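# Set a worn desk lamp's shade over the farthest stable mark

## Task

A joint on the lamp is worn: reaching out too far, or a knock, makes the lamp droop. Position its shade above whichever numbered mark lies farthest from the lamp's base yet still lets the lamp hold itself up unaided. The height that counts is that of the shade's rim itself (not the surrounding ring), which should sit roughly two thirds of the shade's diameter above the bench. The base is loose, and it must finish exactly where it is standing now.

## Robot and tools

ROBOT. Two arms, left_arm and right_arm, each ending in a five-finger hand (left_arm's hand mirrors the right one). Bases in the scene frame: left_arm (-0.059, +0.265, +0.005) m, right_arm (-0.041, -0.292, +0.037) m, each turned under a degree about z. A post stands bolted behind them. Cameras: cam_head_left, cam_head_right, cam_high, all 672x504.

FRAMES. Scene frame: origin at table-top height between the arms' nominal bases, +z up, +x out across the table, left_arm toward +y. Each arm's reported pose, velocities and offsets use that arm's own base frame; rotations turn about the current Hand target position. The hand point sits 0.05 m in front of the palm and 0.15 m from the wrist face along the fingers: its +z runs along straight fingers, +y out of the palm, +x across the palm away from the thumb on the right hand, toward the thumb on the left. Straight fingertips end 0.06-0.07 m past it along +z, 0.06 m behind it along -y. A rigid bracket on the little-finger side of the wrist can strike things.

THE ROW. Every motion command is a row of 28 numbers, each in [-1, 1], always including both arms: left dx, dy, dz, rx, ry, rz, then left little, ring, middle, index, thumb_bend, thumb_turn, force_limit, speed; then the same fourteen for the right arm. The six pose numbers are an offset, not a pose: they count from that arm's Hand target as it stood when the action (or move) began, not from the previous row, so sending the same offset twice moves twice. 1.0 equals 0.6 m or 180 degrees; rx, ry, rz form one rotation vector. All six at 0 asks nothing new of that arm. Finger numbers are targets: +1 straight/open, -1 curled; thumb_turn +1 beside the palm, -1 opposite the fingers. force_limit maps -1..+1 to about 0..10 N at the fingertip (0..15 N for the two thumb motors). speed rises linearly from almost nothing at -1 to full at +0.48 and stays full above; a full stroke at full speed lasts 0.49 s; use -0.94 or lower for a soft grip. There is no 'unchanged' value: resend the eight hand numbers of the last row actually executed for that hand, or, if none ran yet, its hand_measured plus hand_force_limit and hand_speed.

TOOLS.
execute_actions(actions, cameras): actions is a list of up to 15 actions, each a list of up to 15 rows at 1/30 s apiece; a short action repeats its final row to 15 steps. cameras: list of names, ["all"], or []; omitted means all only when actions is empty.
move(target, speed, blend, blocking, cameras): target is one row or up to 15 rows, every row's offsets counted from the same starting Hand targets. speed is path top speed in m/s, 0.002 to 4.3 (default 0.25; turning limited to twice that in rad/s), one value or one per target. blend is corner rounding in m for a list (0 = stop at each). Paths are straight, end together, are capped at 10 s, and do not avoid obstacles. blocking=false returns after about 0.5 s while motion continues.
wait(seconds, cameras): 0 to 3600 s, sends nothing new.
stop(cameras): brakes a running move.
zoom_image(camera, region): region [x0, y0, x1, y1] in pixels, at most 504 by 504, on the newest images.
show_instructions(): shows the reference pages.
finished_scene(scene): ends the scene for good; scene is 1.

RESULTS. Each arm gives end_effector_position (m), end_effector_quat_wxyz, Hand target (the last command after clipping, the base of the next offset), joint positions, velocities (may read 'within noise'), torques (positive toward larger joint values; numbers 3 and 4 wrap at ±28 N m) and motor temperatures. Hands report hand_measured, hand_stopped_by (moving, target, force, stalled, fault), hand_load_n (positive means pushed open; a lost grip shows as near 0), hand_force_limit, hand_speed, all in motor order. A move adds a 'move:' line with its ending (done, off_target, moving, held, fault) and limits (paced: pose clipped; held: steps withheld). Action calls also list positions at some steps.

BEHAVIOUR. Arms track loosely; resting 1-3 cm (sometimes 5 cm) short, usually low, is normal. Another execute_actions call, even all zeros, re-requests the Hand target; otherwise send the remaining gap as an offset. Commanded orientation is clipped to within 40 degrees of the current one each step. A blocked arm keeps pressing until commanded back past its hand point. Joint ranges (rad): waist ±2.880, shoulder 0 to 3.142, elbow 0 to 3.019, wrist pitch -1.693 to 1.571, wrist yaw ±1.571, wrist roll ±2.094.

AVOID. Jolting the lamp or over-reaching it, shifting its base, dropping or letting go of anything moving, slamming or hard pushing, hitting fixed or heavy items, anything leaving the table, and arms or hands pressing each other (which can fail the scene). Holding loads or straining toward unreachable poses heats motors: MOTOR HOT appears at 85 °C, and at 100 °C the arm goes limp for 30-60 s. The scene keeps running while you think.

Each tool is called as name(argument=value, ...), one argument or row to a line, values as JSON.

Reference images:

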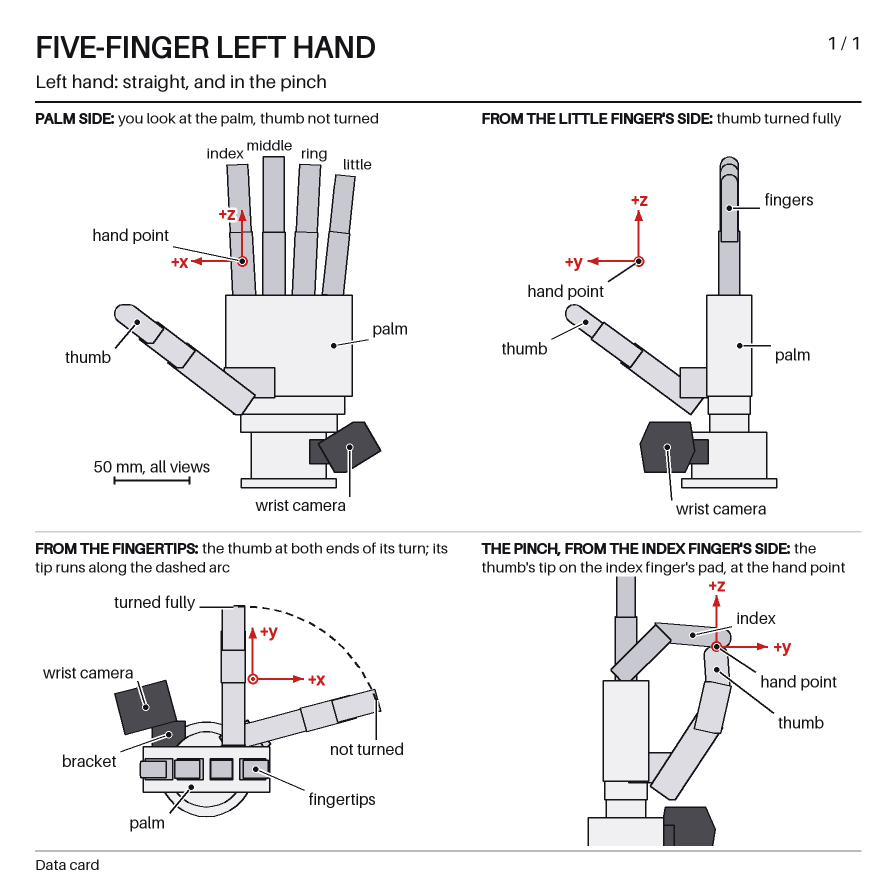

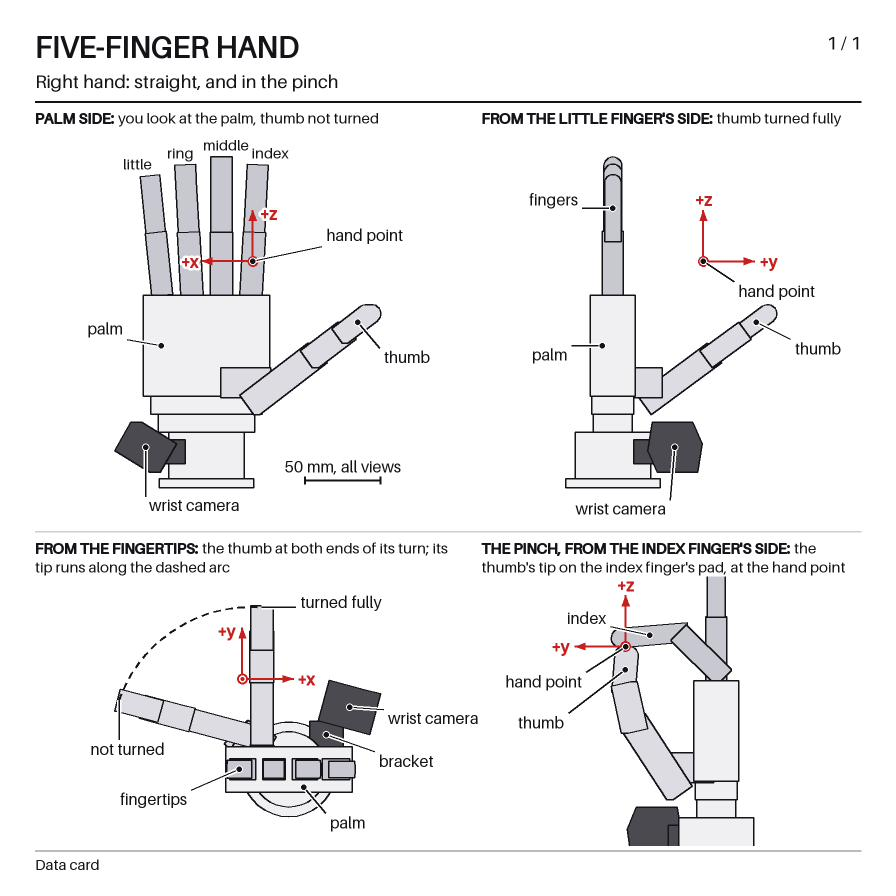

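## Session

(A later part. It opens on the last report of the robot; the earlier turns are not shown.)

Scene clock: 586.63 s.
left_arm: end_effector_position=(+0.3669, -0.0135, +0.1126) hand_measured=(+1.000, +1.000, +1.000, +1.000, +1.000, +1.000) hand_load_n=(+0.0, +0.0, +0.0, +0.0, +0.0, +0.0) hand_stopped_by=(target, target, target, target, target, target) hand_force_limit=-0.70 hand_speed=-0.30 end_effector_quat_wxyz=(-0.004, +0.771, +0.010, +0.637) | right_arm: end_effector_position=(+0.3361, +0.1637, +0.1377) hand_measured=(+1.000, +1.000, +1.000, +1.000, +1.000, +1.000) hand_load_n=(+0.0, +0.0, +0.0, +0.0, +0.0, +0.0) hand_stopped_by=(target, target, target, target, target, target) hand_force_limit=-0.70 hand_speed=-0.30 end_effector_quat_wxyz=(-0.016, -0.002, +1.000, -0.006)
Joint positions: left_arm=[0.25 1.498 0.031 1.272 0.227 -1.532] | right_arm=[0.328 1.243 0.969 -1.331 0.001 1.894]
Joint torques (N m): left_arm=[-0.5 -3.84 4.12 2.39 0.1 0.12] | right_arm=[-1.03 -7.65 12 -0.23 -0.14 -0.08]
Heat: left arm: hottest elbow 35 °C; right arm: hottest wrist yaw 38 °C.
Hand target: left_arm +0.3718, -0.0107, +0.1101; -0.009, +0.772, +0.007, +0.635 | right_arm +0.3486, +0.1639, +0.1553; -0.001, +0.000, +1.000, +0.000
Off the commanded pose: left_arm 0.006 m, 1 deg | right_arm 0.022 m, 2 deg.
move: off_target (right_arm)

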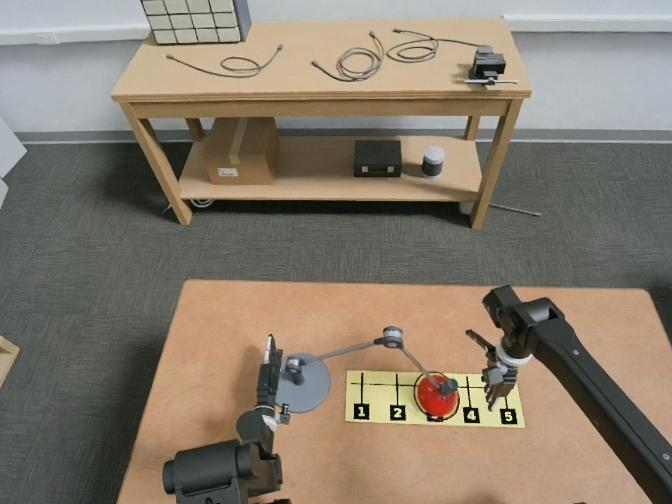

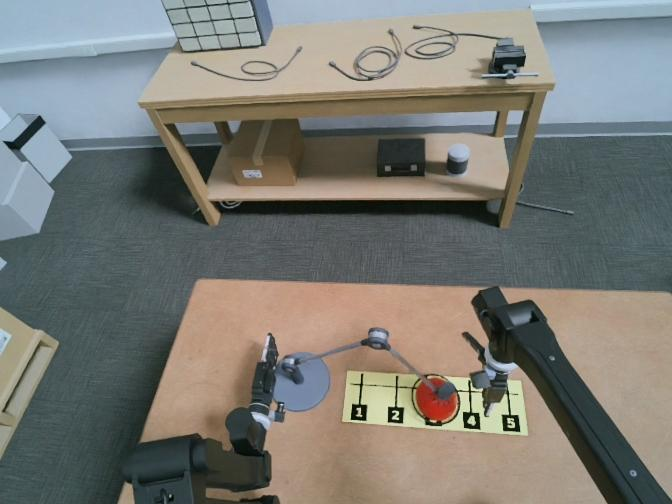

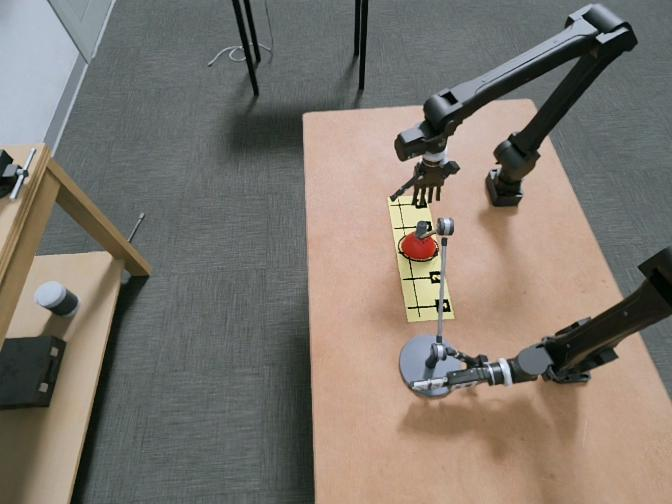

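move(
  target=[
    [0,0.0,0,0,0,0,1,1,1,1,1,1,-0.7,-0.3,-0.05,0.02,0.09,0.139,0,0,1,1,1,1,1,1,-0.7,-0.3],
    [0,0.0,0,0,0,0,1,1,1,1,1,1,-0.7,-0.3,-0.074,0.072,0.04,0.139,0,0,1,1,1,1,1,1,-0.7,-0.3],
  ],
  speed=[0.1,0.05],
  cameras=["all"],
)

zoom_image(
  camera="cam_head_left",
  region=[395, 325, 495, 435],
)

zoom_image(
  camera="cam_high",
  region=[380, 160, 480, 280],
)

Scene clock: 593.77 s.
left_arm: end_effector_position=(+0.3669, -0.0135, +0.1126) hand_measured=(+1.000, +1.000, +1.000, +1.000, +1.000, +1.000) hand_load_n=(+0.0, +0.5, -0.5, +0.0, +0.0, +0.0) hand_stopped_by=(target, target, target, target, target, target) hand_force_limit=-0.70 hand_speed=-0.30 end_effector_quat_wxyz=(-0.004, +0.771, +0.010, +0.637) | right_arm: end_effector_position=(+0.3081, +0.2042, +0.1813) hand_measured=(+1.000, +1.000, +1.000, +1.000, +1.000, +1.000) hand_load_n=(+0.0, +0.0, +0.0, +0.0, +0.0, +0.0) hand_stopped_by=(target, target, target, target, target, target) hand_force_limit=-0.70 hand_speed=-0.30 end_effector_quat_wxyz=(-0.004, +0.003, +0.976, +0.217)
Joint positions: left_arm=[0.25 1.498 0.031 1.272 0.227 -1.532] | right_arm=[0.239 1.092 0.848 -1.222 -0.427 1.838]
Joint torques (N m): left_arm=[-0.32 -3.9 3.92 2.32 0.12 0.09] | right_arm=[0.09 -5.66 7.99 0.87 -0.29 0.12]
Heat: left arm: hottest elbow 35 °C; right arm: hottest wrist yaw 36 °C.
Hand target: left_arm +0.3718, -0.0107, +0.1101; -0.009, +0.772, +0.007, +0.635 | right_arm +0.3041, +0.2072, +0.1793; -0.001, -0.001, +0.976, +0.217
Off the commanded pose: left_arm 0.006 m, 1 deg | right_arm 0.005 m, 0 deg.
move: done

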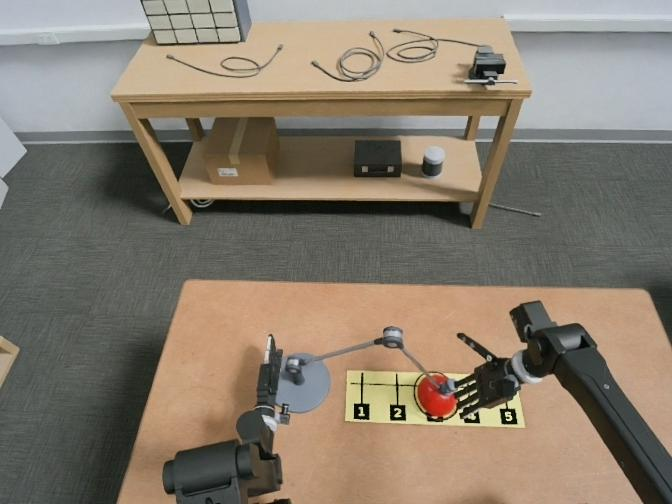

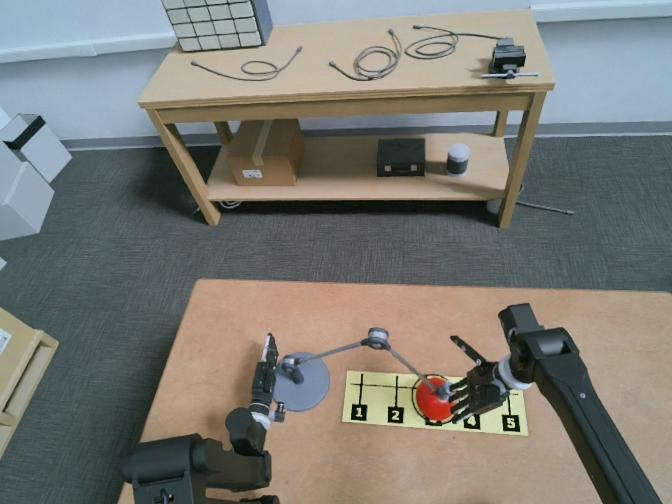

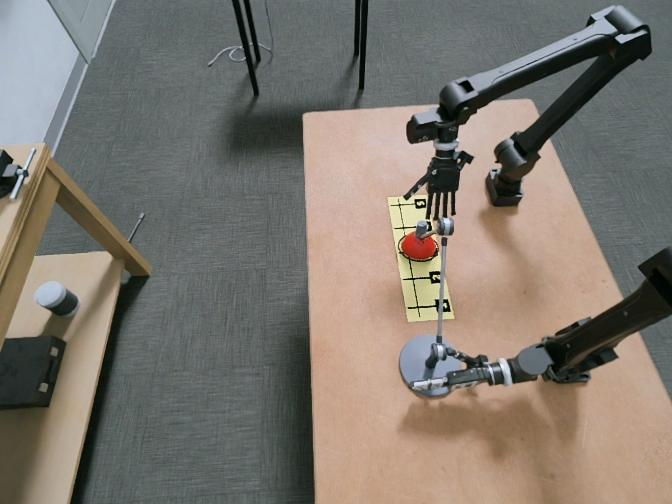

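Scaled by 4.582 from the camera's image (finer frame: 960x720).

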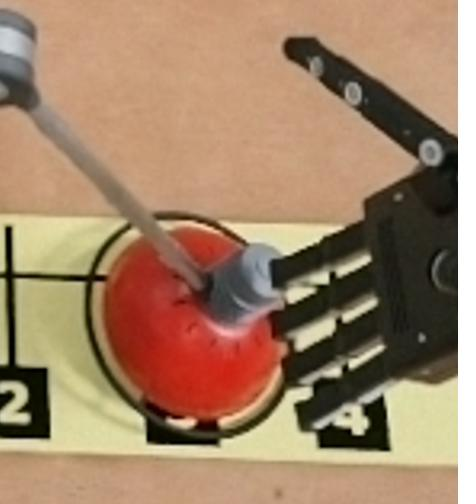

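Scaled by 4.200 from the camera's image (finer frame: 960x720).

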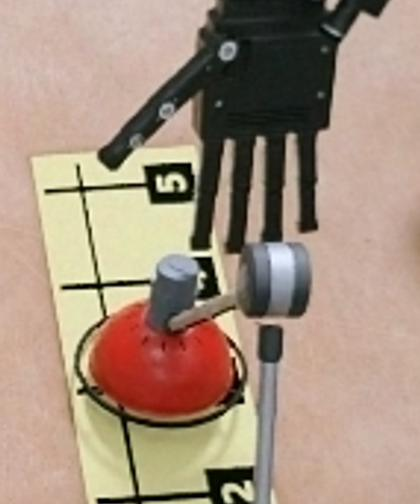

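move(
  target=[
    [0,0.0,0,0,0,0,1,1,1,1,1,1,-0.7,-0.3,0.035,0.02,0.0,0,0,0,1,1,1,1,1,1,-0.7,-0.3],
    [0,0.0,0,0,0,0,1,1,1,1,1,1,-0.7,-0.3,0.035,0.02,-0.03,0,0,0,1,1,1,1,1,1,-0.7,-0.3],
  ],
  speed=[0.05,0.03],
  cameras=["all"],
)

zoom_image(
  camera="cam_head_left",
  region=[395, 325, 495, 435],
)

zoom_image(
  camera="cam_high",
  region=[380, 160, 480, 280],
)

Scene clock: 596.40 s.
left_arm: end_effector_position=(+0.3669, -0.0135, +0.1126) hand_measured=(+1.000, +1.000, +1.000, +1.000, +1.000, +1.000) hand_load_n=(+0.0, +0.0, +0.0, +0.0, +0.0, -0.5) hand_stopped_by=(target, target, target, target, target, target) hand_force_limit=-0.70 hand_speed=-0.30 end_effector_quat_wxyz=(-0.004, +0.771, +0.010, +0.637) | right_arm: end_effector_position=(+0.3253, +0.2142, +0.1683) hand_measured=(+1.000, +1.000, +1.000, +1.000, +1.000, +1.000) hand_load_n=(+0.0, +0.0, +0.0, +0.0, +0.0, +0.0) hand_stopped_by=(target, target, target, target, target, target) hand_force_limit=-0.70 hand_speed=-0.30 end_effector_quat_wxyz=(+0.004, +0.002, +0.976, +0.219)
Joint positions: left_arm=[0.25 1.498 0.031 1.272 0.227 -1.532] | right_arm=[0.259 1.146 0.848 -1.141 -0.424 1.862]
Joint torques (N m): left_arm=[0.21 -4.01 4.16 2.36 0.11 0.12] | right_arm=[0.56 -4.37 8.75 0.9 -0.33 0.1]
Heat: left arm: hottest wrist yaw 35 °C; right arm: hottest wrist yaw 36 °C.
Hand target: left_arm +0.3718, -0.0107, +0.1101; -0.009, +0.772, +0.007, +0.635 | right_arm +0.3251, +0.2192, +0.1612; -0.001, -0.001, +0.976, +0.217
Off the commanded pose: left_arm 0.006 m, 1 deg | right_arm 0.009 m, 1 deg.
move: done

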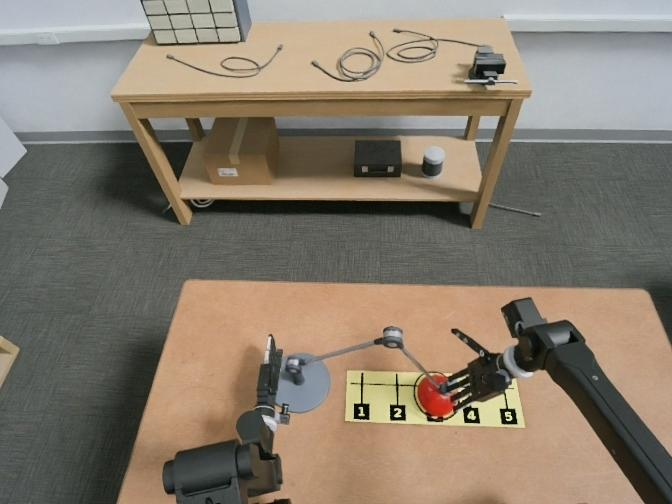

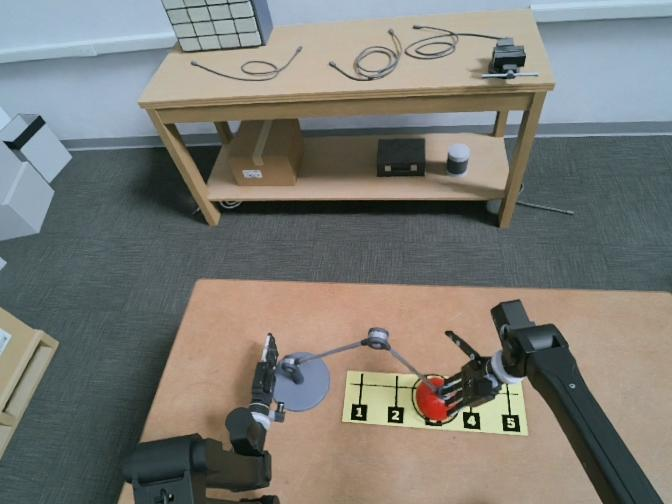

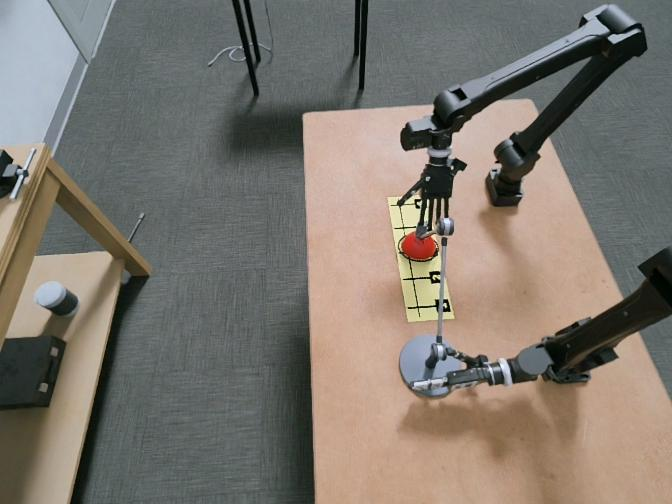

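Scaled by 4.582 from the camera's image (finer frame: 960x720).

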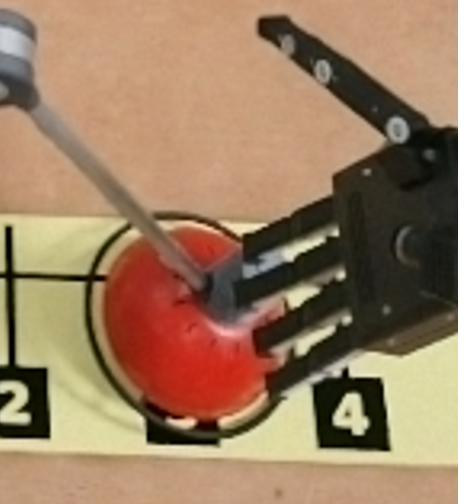

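Scaled by 4.200 from the camera's image (finer frame: 960x720).

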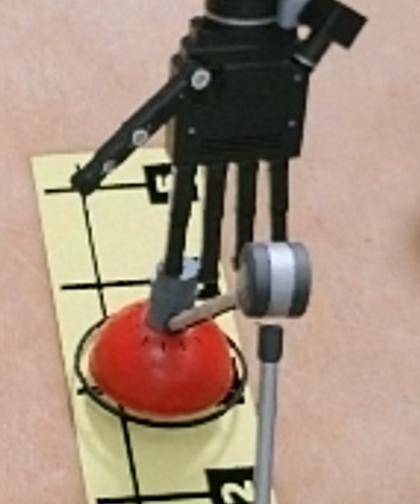

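move(
  target=[
    [0,0.0,0,0,0,0,1,1,1,1,1,1,-0.7,-0.3,-0.0,-0.015,-0.025,0,0,0,1,1,1,1,1,1,-0.7,-0.3],
  ],
  speed=[0.03],
  cameras=["all"],
)

zoom_image(
  camera="cam_head_left",
  region=[395, 325, 495, 435],
)

zoom_image(
  camera="cam_high",
  region=[380, 160, 480, 280],
)

Scene clock: 597.77 s.
left_arm: end_effector_position=(+0.3669, -0.0135, +0.1126) hand_measured=(+1.000, +1.000, +1.000, +1.000, +1.000, +1.000) hand_load_n=(+0.0, +0.0, +0.0, +0.0, +0.0, +0.0) hand_stopped_by=(target, target, target, target, target, target) hand_force_limit=-0.70 hand_speed=-0.30 end_effector_quat_wxyz=(-0.004, +0.771, +0.010, +0.637) | right_arm: end_effector_position=(+0.3253, +0.2160, +0.1667) hand_measured=(+1.000, +1.000, +1.000, +1.000, +1.000, +1.000) hand_load_n=(+0.0, -0.5, -2.0, +0.0, +0.0, +0.0) hand_stopped_by=(target, target, target, target, target, target) hand_force_limit=-0.70 hand_speed=-0.30 end_effector_quat_wxyz=(+0.010, -0.007, +0.974, +0.224)
Joint positions: left_arm=[0.25 1.498 0.031 1.272 0.227 -1.532] | right_arm=[0.258 1.147 0.838 -1.122 -0.432 1.846]
Joint torques (N m): left_arm=[0.09 -4.66 4.04 2.3 0.12 0.13] | right_arm=[-1.73 -3.72 6.56 1.32 -0.19 0.02]
Heat: left arm: hottest elbow 34 °C; right arm: hottest wrist yaw 36 °C.
Hand target: left_arm +0.3718, -0.0107, +0.1101; -0.009, +0.772, +0.007, +0.635 | right_arm +0.3253, +0.2102, +0.1464; -0.001, -0.001, +0.976, +0.217
Off the commanded pose: left_arm 0.006 m, 1 deg | right_arm 0.021 m, 2 deg.
move: off_target (right_arm)

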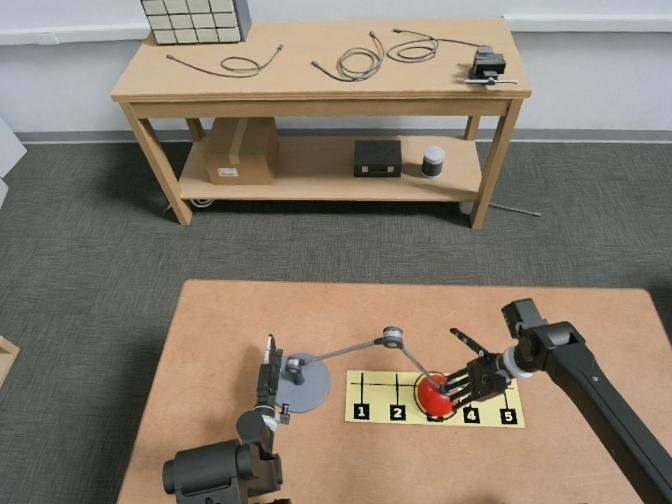

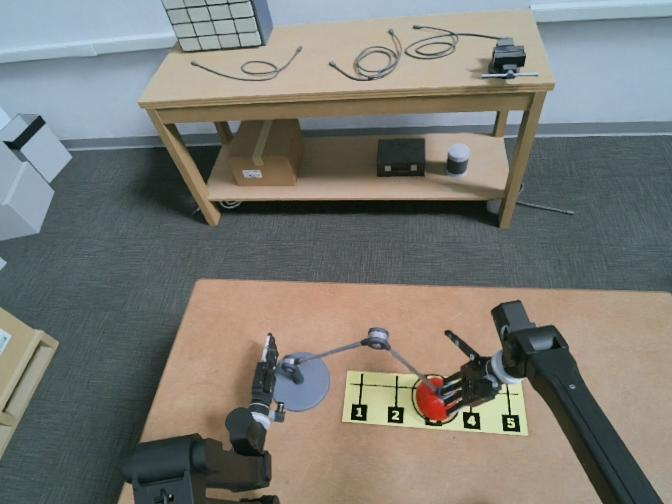

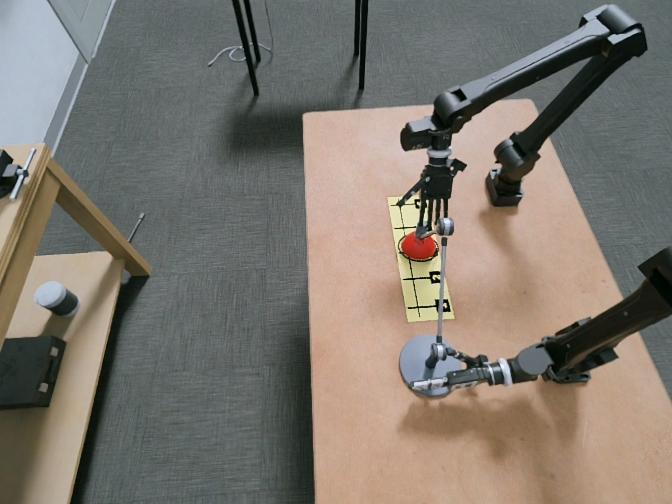

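Scaled by 4.582 from the camera's image (finer frame: 960x720).

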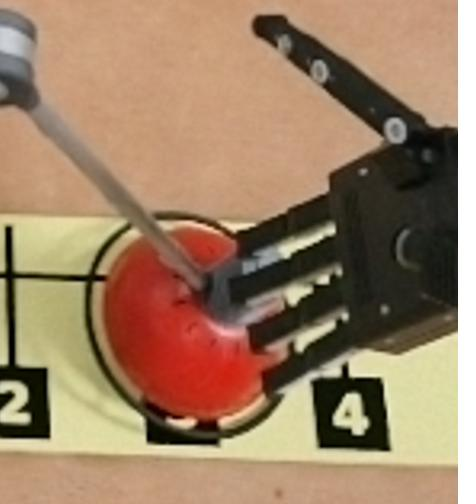

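Scaled by 4.200 from the camera's image (finer frame: 960x720).

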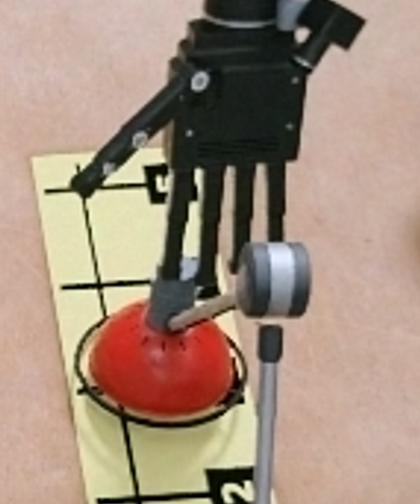

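move(
  target=[
    [0,0.0,0,0,0,0,1,1,1,1,1,1,-0.7,-0.3,-0.0,0,-0.05,0,0,0,1,1,1,1,1,1,-0.7,-0.3],
  ],
  speed=[0.03],
  cameras=["all"],
)

zoom_image(
  camera="cam_head_left",
  region=[395, 325, 495, 435],
)

zoom_image(
  camera="cam_high",
  region=[380, 160, 480, 280],
)

Scene clock: 599.50 s.
left_arm: end_effector_position=(+0.3669, -0.0135, +0.1126) hand_measured=(+1.000, +1.000, +1.000, +1.000, +1.000, +1.000) hand_load_n=(+0.0, +0.0, +0.0, +0.0, +0.0, +0.0) hand_stopped_by=(target, target, target, target, target, target) hand_force_limit=-0.70 hand_speed=-0.30 end_effector_quat_wxyz=(-0.004, +0.771, +0.010, +0.637) | right_arm: end_effector_position=(+0.3280, +0.2223, +0.1515) hand_measured=(+1.000, +1.000, +1.000, +1.000, +1.000, +1.000) hand_load_n=(+0.5, +0.0, -6.5, -0.5, +0.0, +0.0) hand_stopped_by=(target, target, target, target, target, target) hand_force_limit=-0.70 hand_speed=-0.30 end_effector_quat_wxyz=(+0.022, -0.017, +0.969, +0.245)
Joint positions: left_arm=[0.25 1.498 0.031 1.272 0.227 -1.532] | right_arm=[0.256 1.166 0.789 -1.021 -0.469 1.834]
Joint torques (N m): left_arm=[-0.26 -5.01 4.15 2.35 0.06 0.16] | right_arm=[-0.67 -2.49 5.82 0.88 1.08 0.08]
Heat: left arm: hottest elbow 34 °C; right arm: hottest wrist yaw 36 °C.
Hand target: left_arm +0.3718, -0.0107, +0.1101; -0.009, +0.772, +0.007, +0.635 | right_arm +0.3253, +0.2101, +0.1163; -0.001, -0.001, +0.976, +0.217
Off the commanded pose: left_arm 0.006 m, 1 deg | right_arm 0.037 m, 5 deg.
move: off_target (right_arm)

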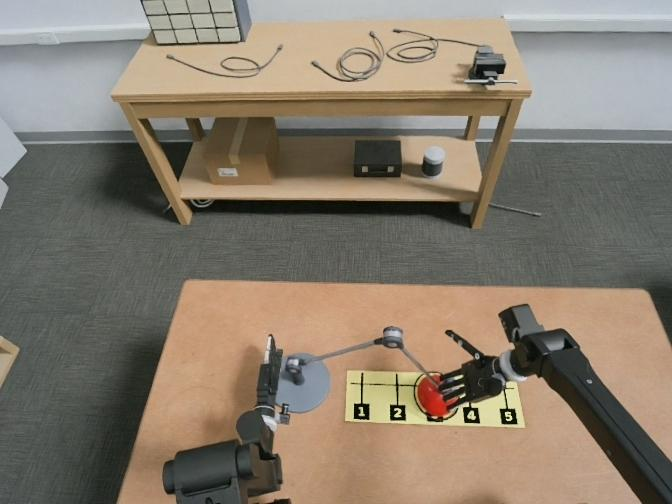

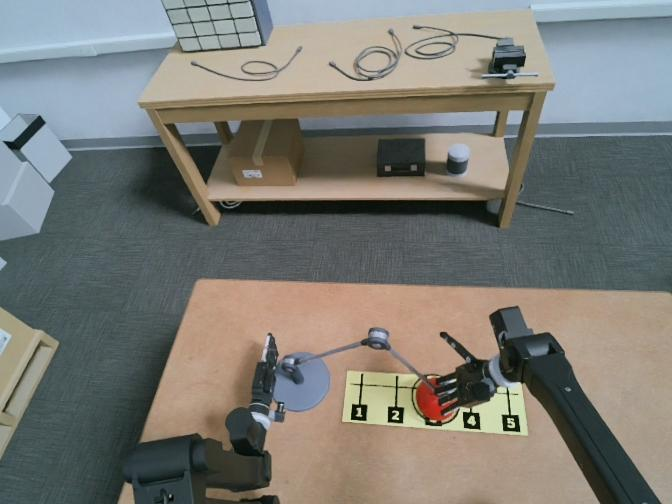

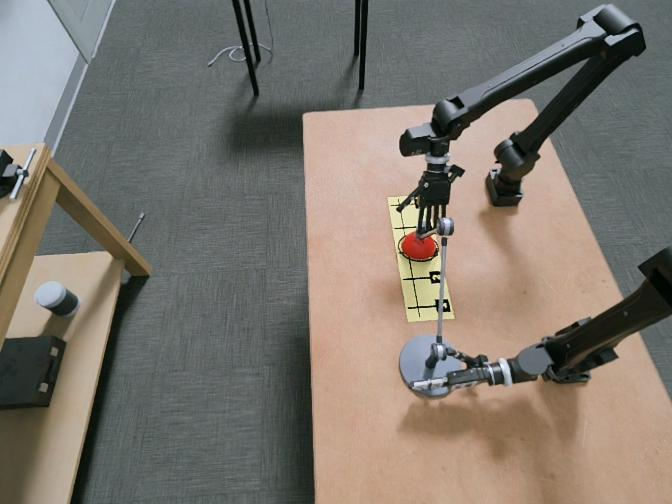

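Scaled by 4.582 from the camera's image (finer frame: 960x720).

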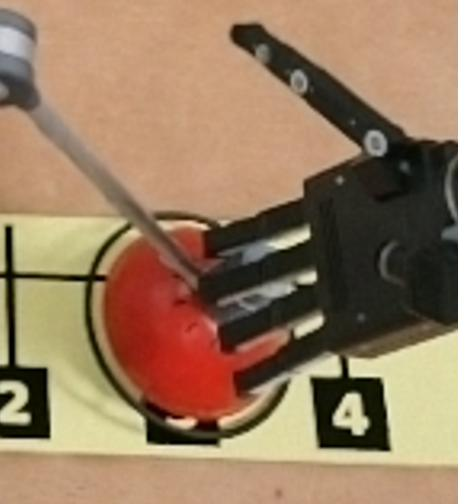

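Scaled by 4.200 from the camera's image (finer frame: 960x720).

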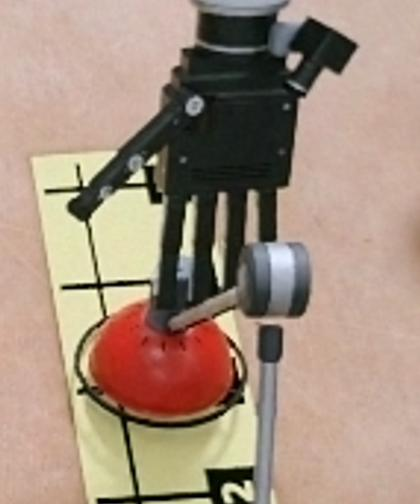

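move(
  target=[
    [0,0.0,0,0,0,0,1,1,1,1,1,1,-0.7,-0.3,-0.0,-0.03,0.1,0,0,0,1,1,1,1,1,1,-0.7,-0.3],
    [0,0.0,0,0,0,0,1,1,1,1,1,1,-0.7,-0.3,-0.0,-0.12,0.15,0,0,0,1,1,1,1,1,1,-0.7,-0.3],
  ],
  speed=[0.05,0.1],
  cameras=["all"],
)

zoom_image(
  camera="cam_head_left",
  region=[250, 330, 350, 420],
)

zoom_image(
  camera="cam_head_right",
  region=[250, 330, 350, 420],
)

zoom_image(
  camera="cam_head_left",
  region=[395, 325, 485, 435],
)

zoom_image(
  camera="cam_head_right",
  region=[395, 325, 485, 435],
)

Scene clock: 603.40 s.
left_arm: end_effector_position=(+0.3669, -0.0135, +0.1126) hand_measured=(+1.000, +1.000, +1.000, +1.000, +1.000, +1.000) hand_load_n=(+0.0, +0.0, +0.0, +0.0, -0.5, +0.0) hand_stopped_by=(target, target, target, target, target, target) hand_force_limit=-0.70 hand_speed=-0.30 end_effector_quat_wxyz=(-0.004, +0.771, +0.010, +0.637) | right_arm: end_effector_position=(+0.3143, +0.1409, +0.1878) hand_measured=(+1.000, +1.000, +1.000, +1.000, +1.000, +1.000) hand_load_n=(+0.0, +0.0, +0.0, +0.0, +0.0, +0.0) hand_stopped_by=(target, target, target, target, target, target) hand_force_limit=-0.70 hand_speed=-0.30 end_effector_quat_wxyz=(-0.021, +0.002, +0.976, +0.216)
Joint positions: left_arm=[0.25 1.498 0.031 1.272 0.227 -1.532] | right_arm=[0.017 1.129 0.896 -1.373 -0.435 1.584]
Joint torques (N m): left_arm=[-0.62 -4.42 4.05 2.39 0.1 0.11] | right_arm=[-0.85 -5.77 12.34 -0.2 -0.5 -0.12]
Heat: left arm: hottest elbow 34 °C; right arm: hottest elbow 35 °C.
Hand target: left_arm +0.3718, -0.0107, +0.1101; -0.009, +0.772, +0.007, +0.635 | right_arm +0.3253, +0.1381, +0.2064; -0.001, -0.001, +0.976, +0.217
Off the commanded pose: left_arm 0.006 m, 1 deg | right_arm 0.022 m, 2 deg.
move: off_target (right_arm)

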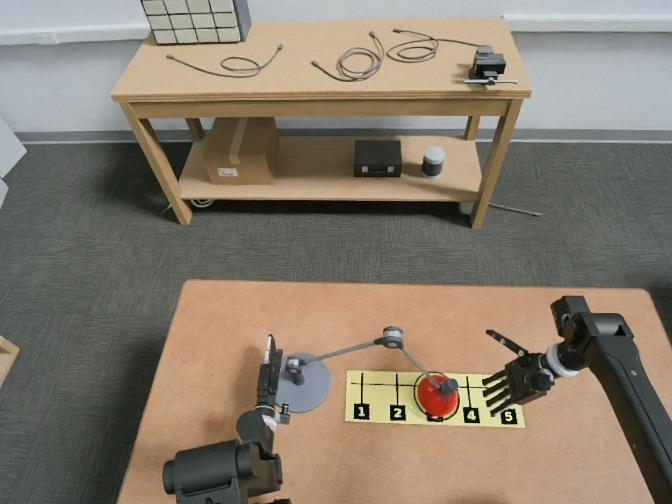

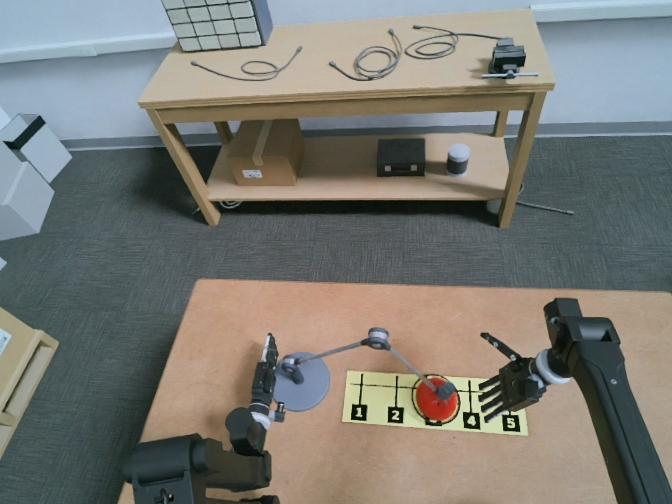

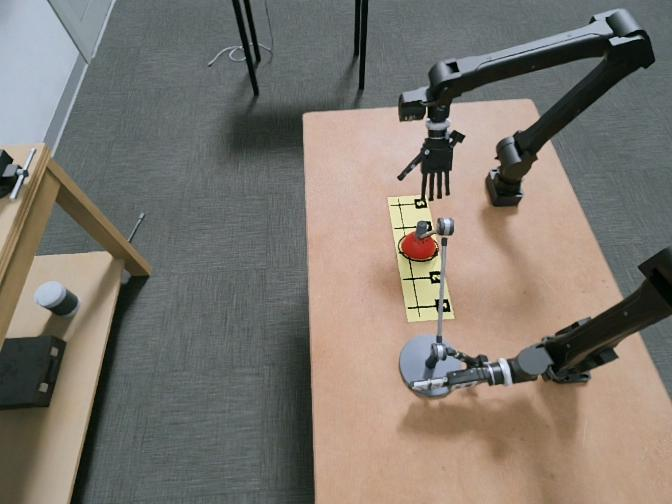

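Scaled by 5.040 from the camera's image (finer frame: 960x720).

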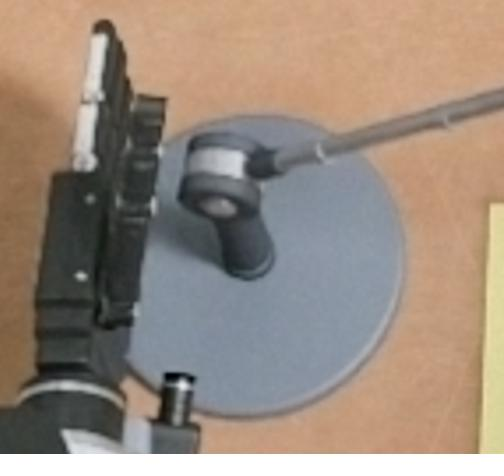

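Scaled by 5.040 from the camera's image (finer frame: 960x720).

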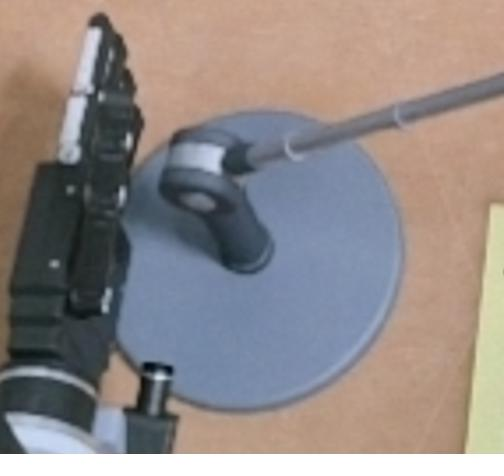

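Scaled by 4.582 from the camera's image (finer frame: 960x720).

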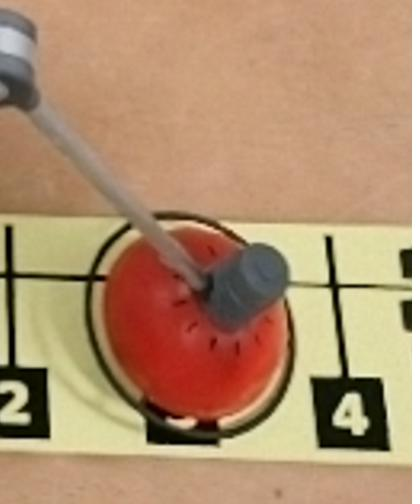

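Scaled by 4.582 from the camera's image (finer frame: 960x720).

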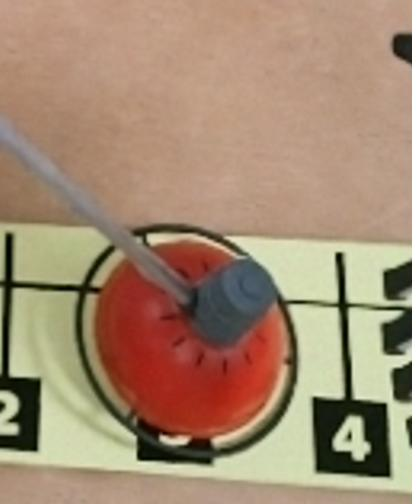

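zoom_image(
  camera="cam_head_left",
  region=[360, 310, 450, 400],
)

zoom_image(
  camera="cam_head_right",
  region=[360, 310, 450, 400],
)

Scaled by 5.600 from the camera's image (finer frame: 960x720).

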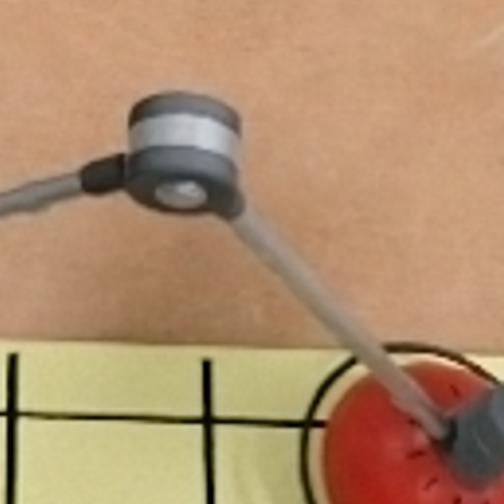

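Scaled by 5.600 from the camera's image (finer frame: 960x720).

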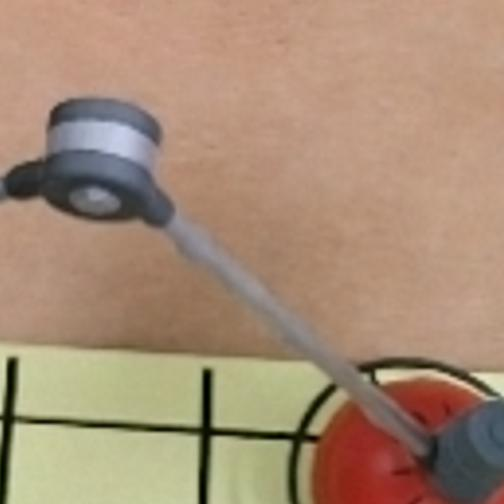

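move(
  target=[
    [0,0.0,0,0,0,0,1,1,1,1,1,1,-0.7,-0.3,-0.0,-0.02,-0.23,0,0,0,1,1,1,1,1,1,-0.7,-0.3],
    [0,0.0,0,0,0,0,1,1,1,1,1,1,-0.7,-0.3,-0.0,-0.02,-0.25,0,0,0,1,1,1,1,1,1,-0.7,-0.3],
  ],
  speed=[0.1,0.03],
  cameras=["all"],
)

zoom_image(
  camera="cam_head_left",
  region=[395, 325, 525, 435],
)

zoom_image(
  camera="cam_head_right",
  region=[395, 325, 525, 435],
)

zoom_image(
  camera="cam_high",
  region=[380, 160, 480, 280],
)

Scene clock: 608.23 s.
left_arm: end_effector_position=(+0.3669, -0.0135, +0.1126) hand_measured=(+1.000, +1.000, +1.000, +1.000, +1.000, +1.000) hand_load_n=(+0.0, +0.0, +0.0, +0.0, +0.0, +0.0) hand_stopped_by=(target, target, target, target, target, target) hand_force_limit=-0.70 hand_speed=-0.30 end_effector_quat_wxyz=(-0.004, +0.771, +0.010, +0.637) | right_arm: end_effector_position=(+0.3274, +0.1305, +0.0647) hand_measured=(+1.000, +1.000, +1.000, +1.000, +1.000, +1.000) hand_load_n=(+0.0, +0.0, +0.0, +0.0, +0.0, +0.0) hand_stopped_by=(target, target, target, target, target, target) hand_force_limit=-0.70 hand_speed=-0.30 end_effector_quat_wxyz=(+0.005, -0.006, +0.976, +0.216)
Joint positions: left_arm=[0.25 1.498 0.031 1.272 0.227 -1.532] | right_arm=[-0.02 1.304 0.675 -0.943 -0.436 1.538]
Joint torques (N m): left_arm=[-0.79 -4.07 3.99 2.28 0.08 0.11] | right_arm=[-1.03 -4.48 6.17 0.57 -0.5 0.01]
Heat: left arm: hottest elbow 34 °C; right arm: hottest elbow 35 °C.
Hand target: left_arm +0.3718, -0.0107, +0.1101; -0.009, +0.772, +0.007, +0.635 | right_arm +0.3252, +0.1261, +0.0564; -0.001, -0.001, +0.976, +0.217
Off the commanded pose: left_arm 0.006 m, 1 deg | right_arm 0.010 m, 1 deg.
move: done

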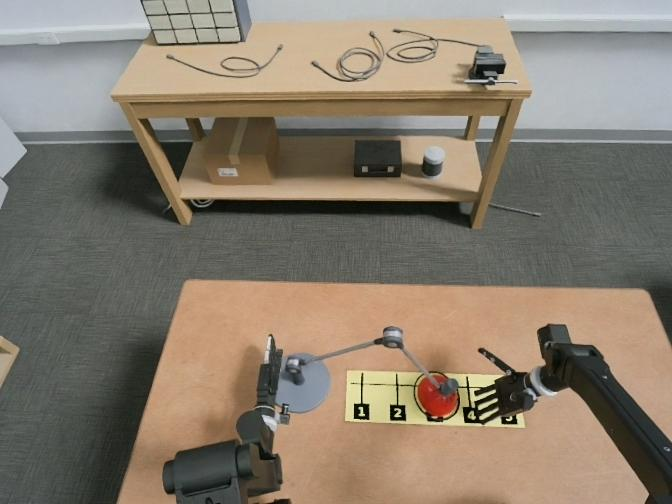

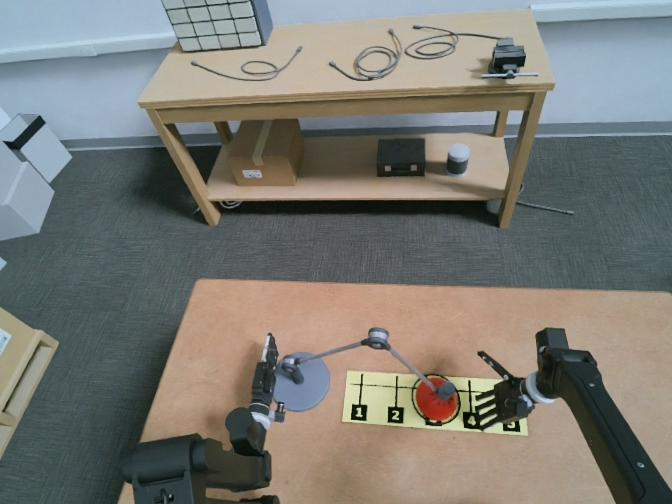

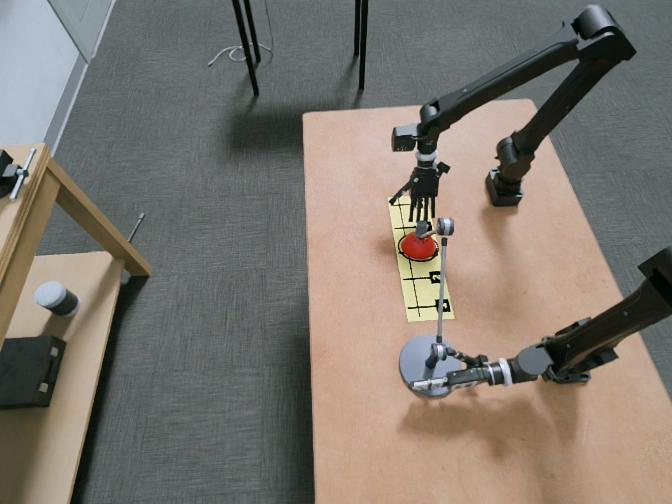

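Scaled by 3.877 from the camera's image (finer frame: 960x720).

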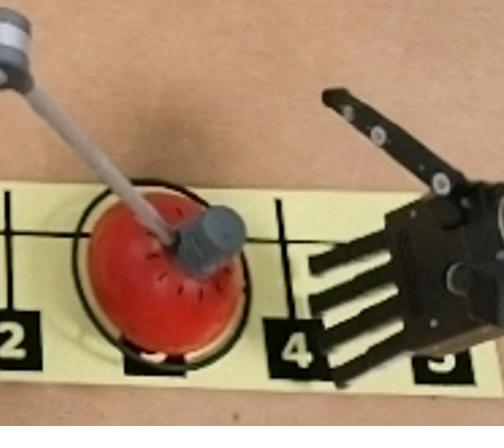

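Scaled by 3.877 from the camera's image (finer frame: 960x720).

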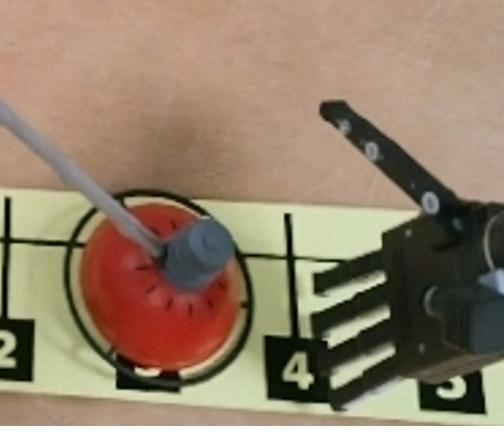

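Scaled by 4.200 from the camera's image (finer frame: 960x720).

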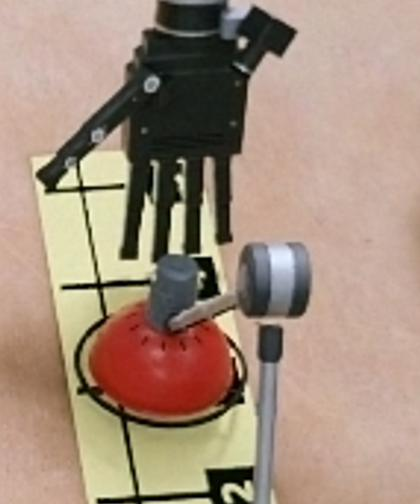

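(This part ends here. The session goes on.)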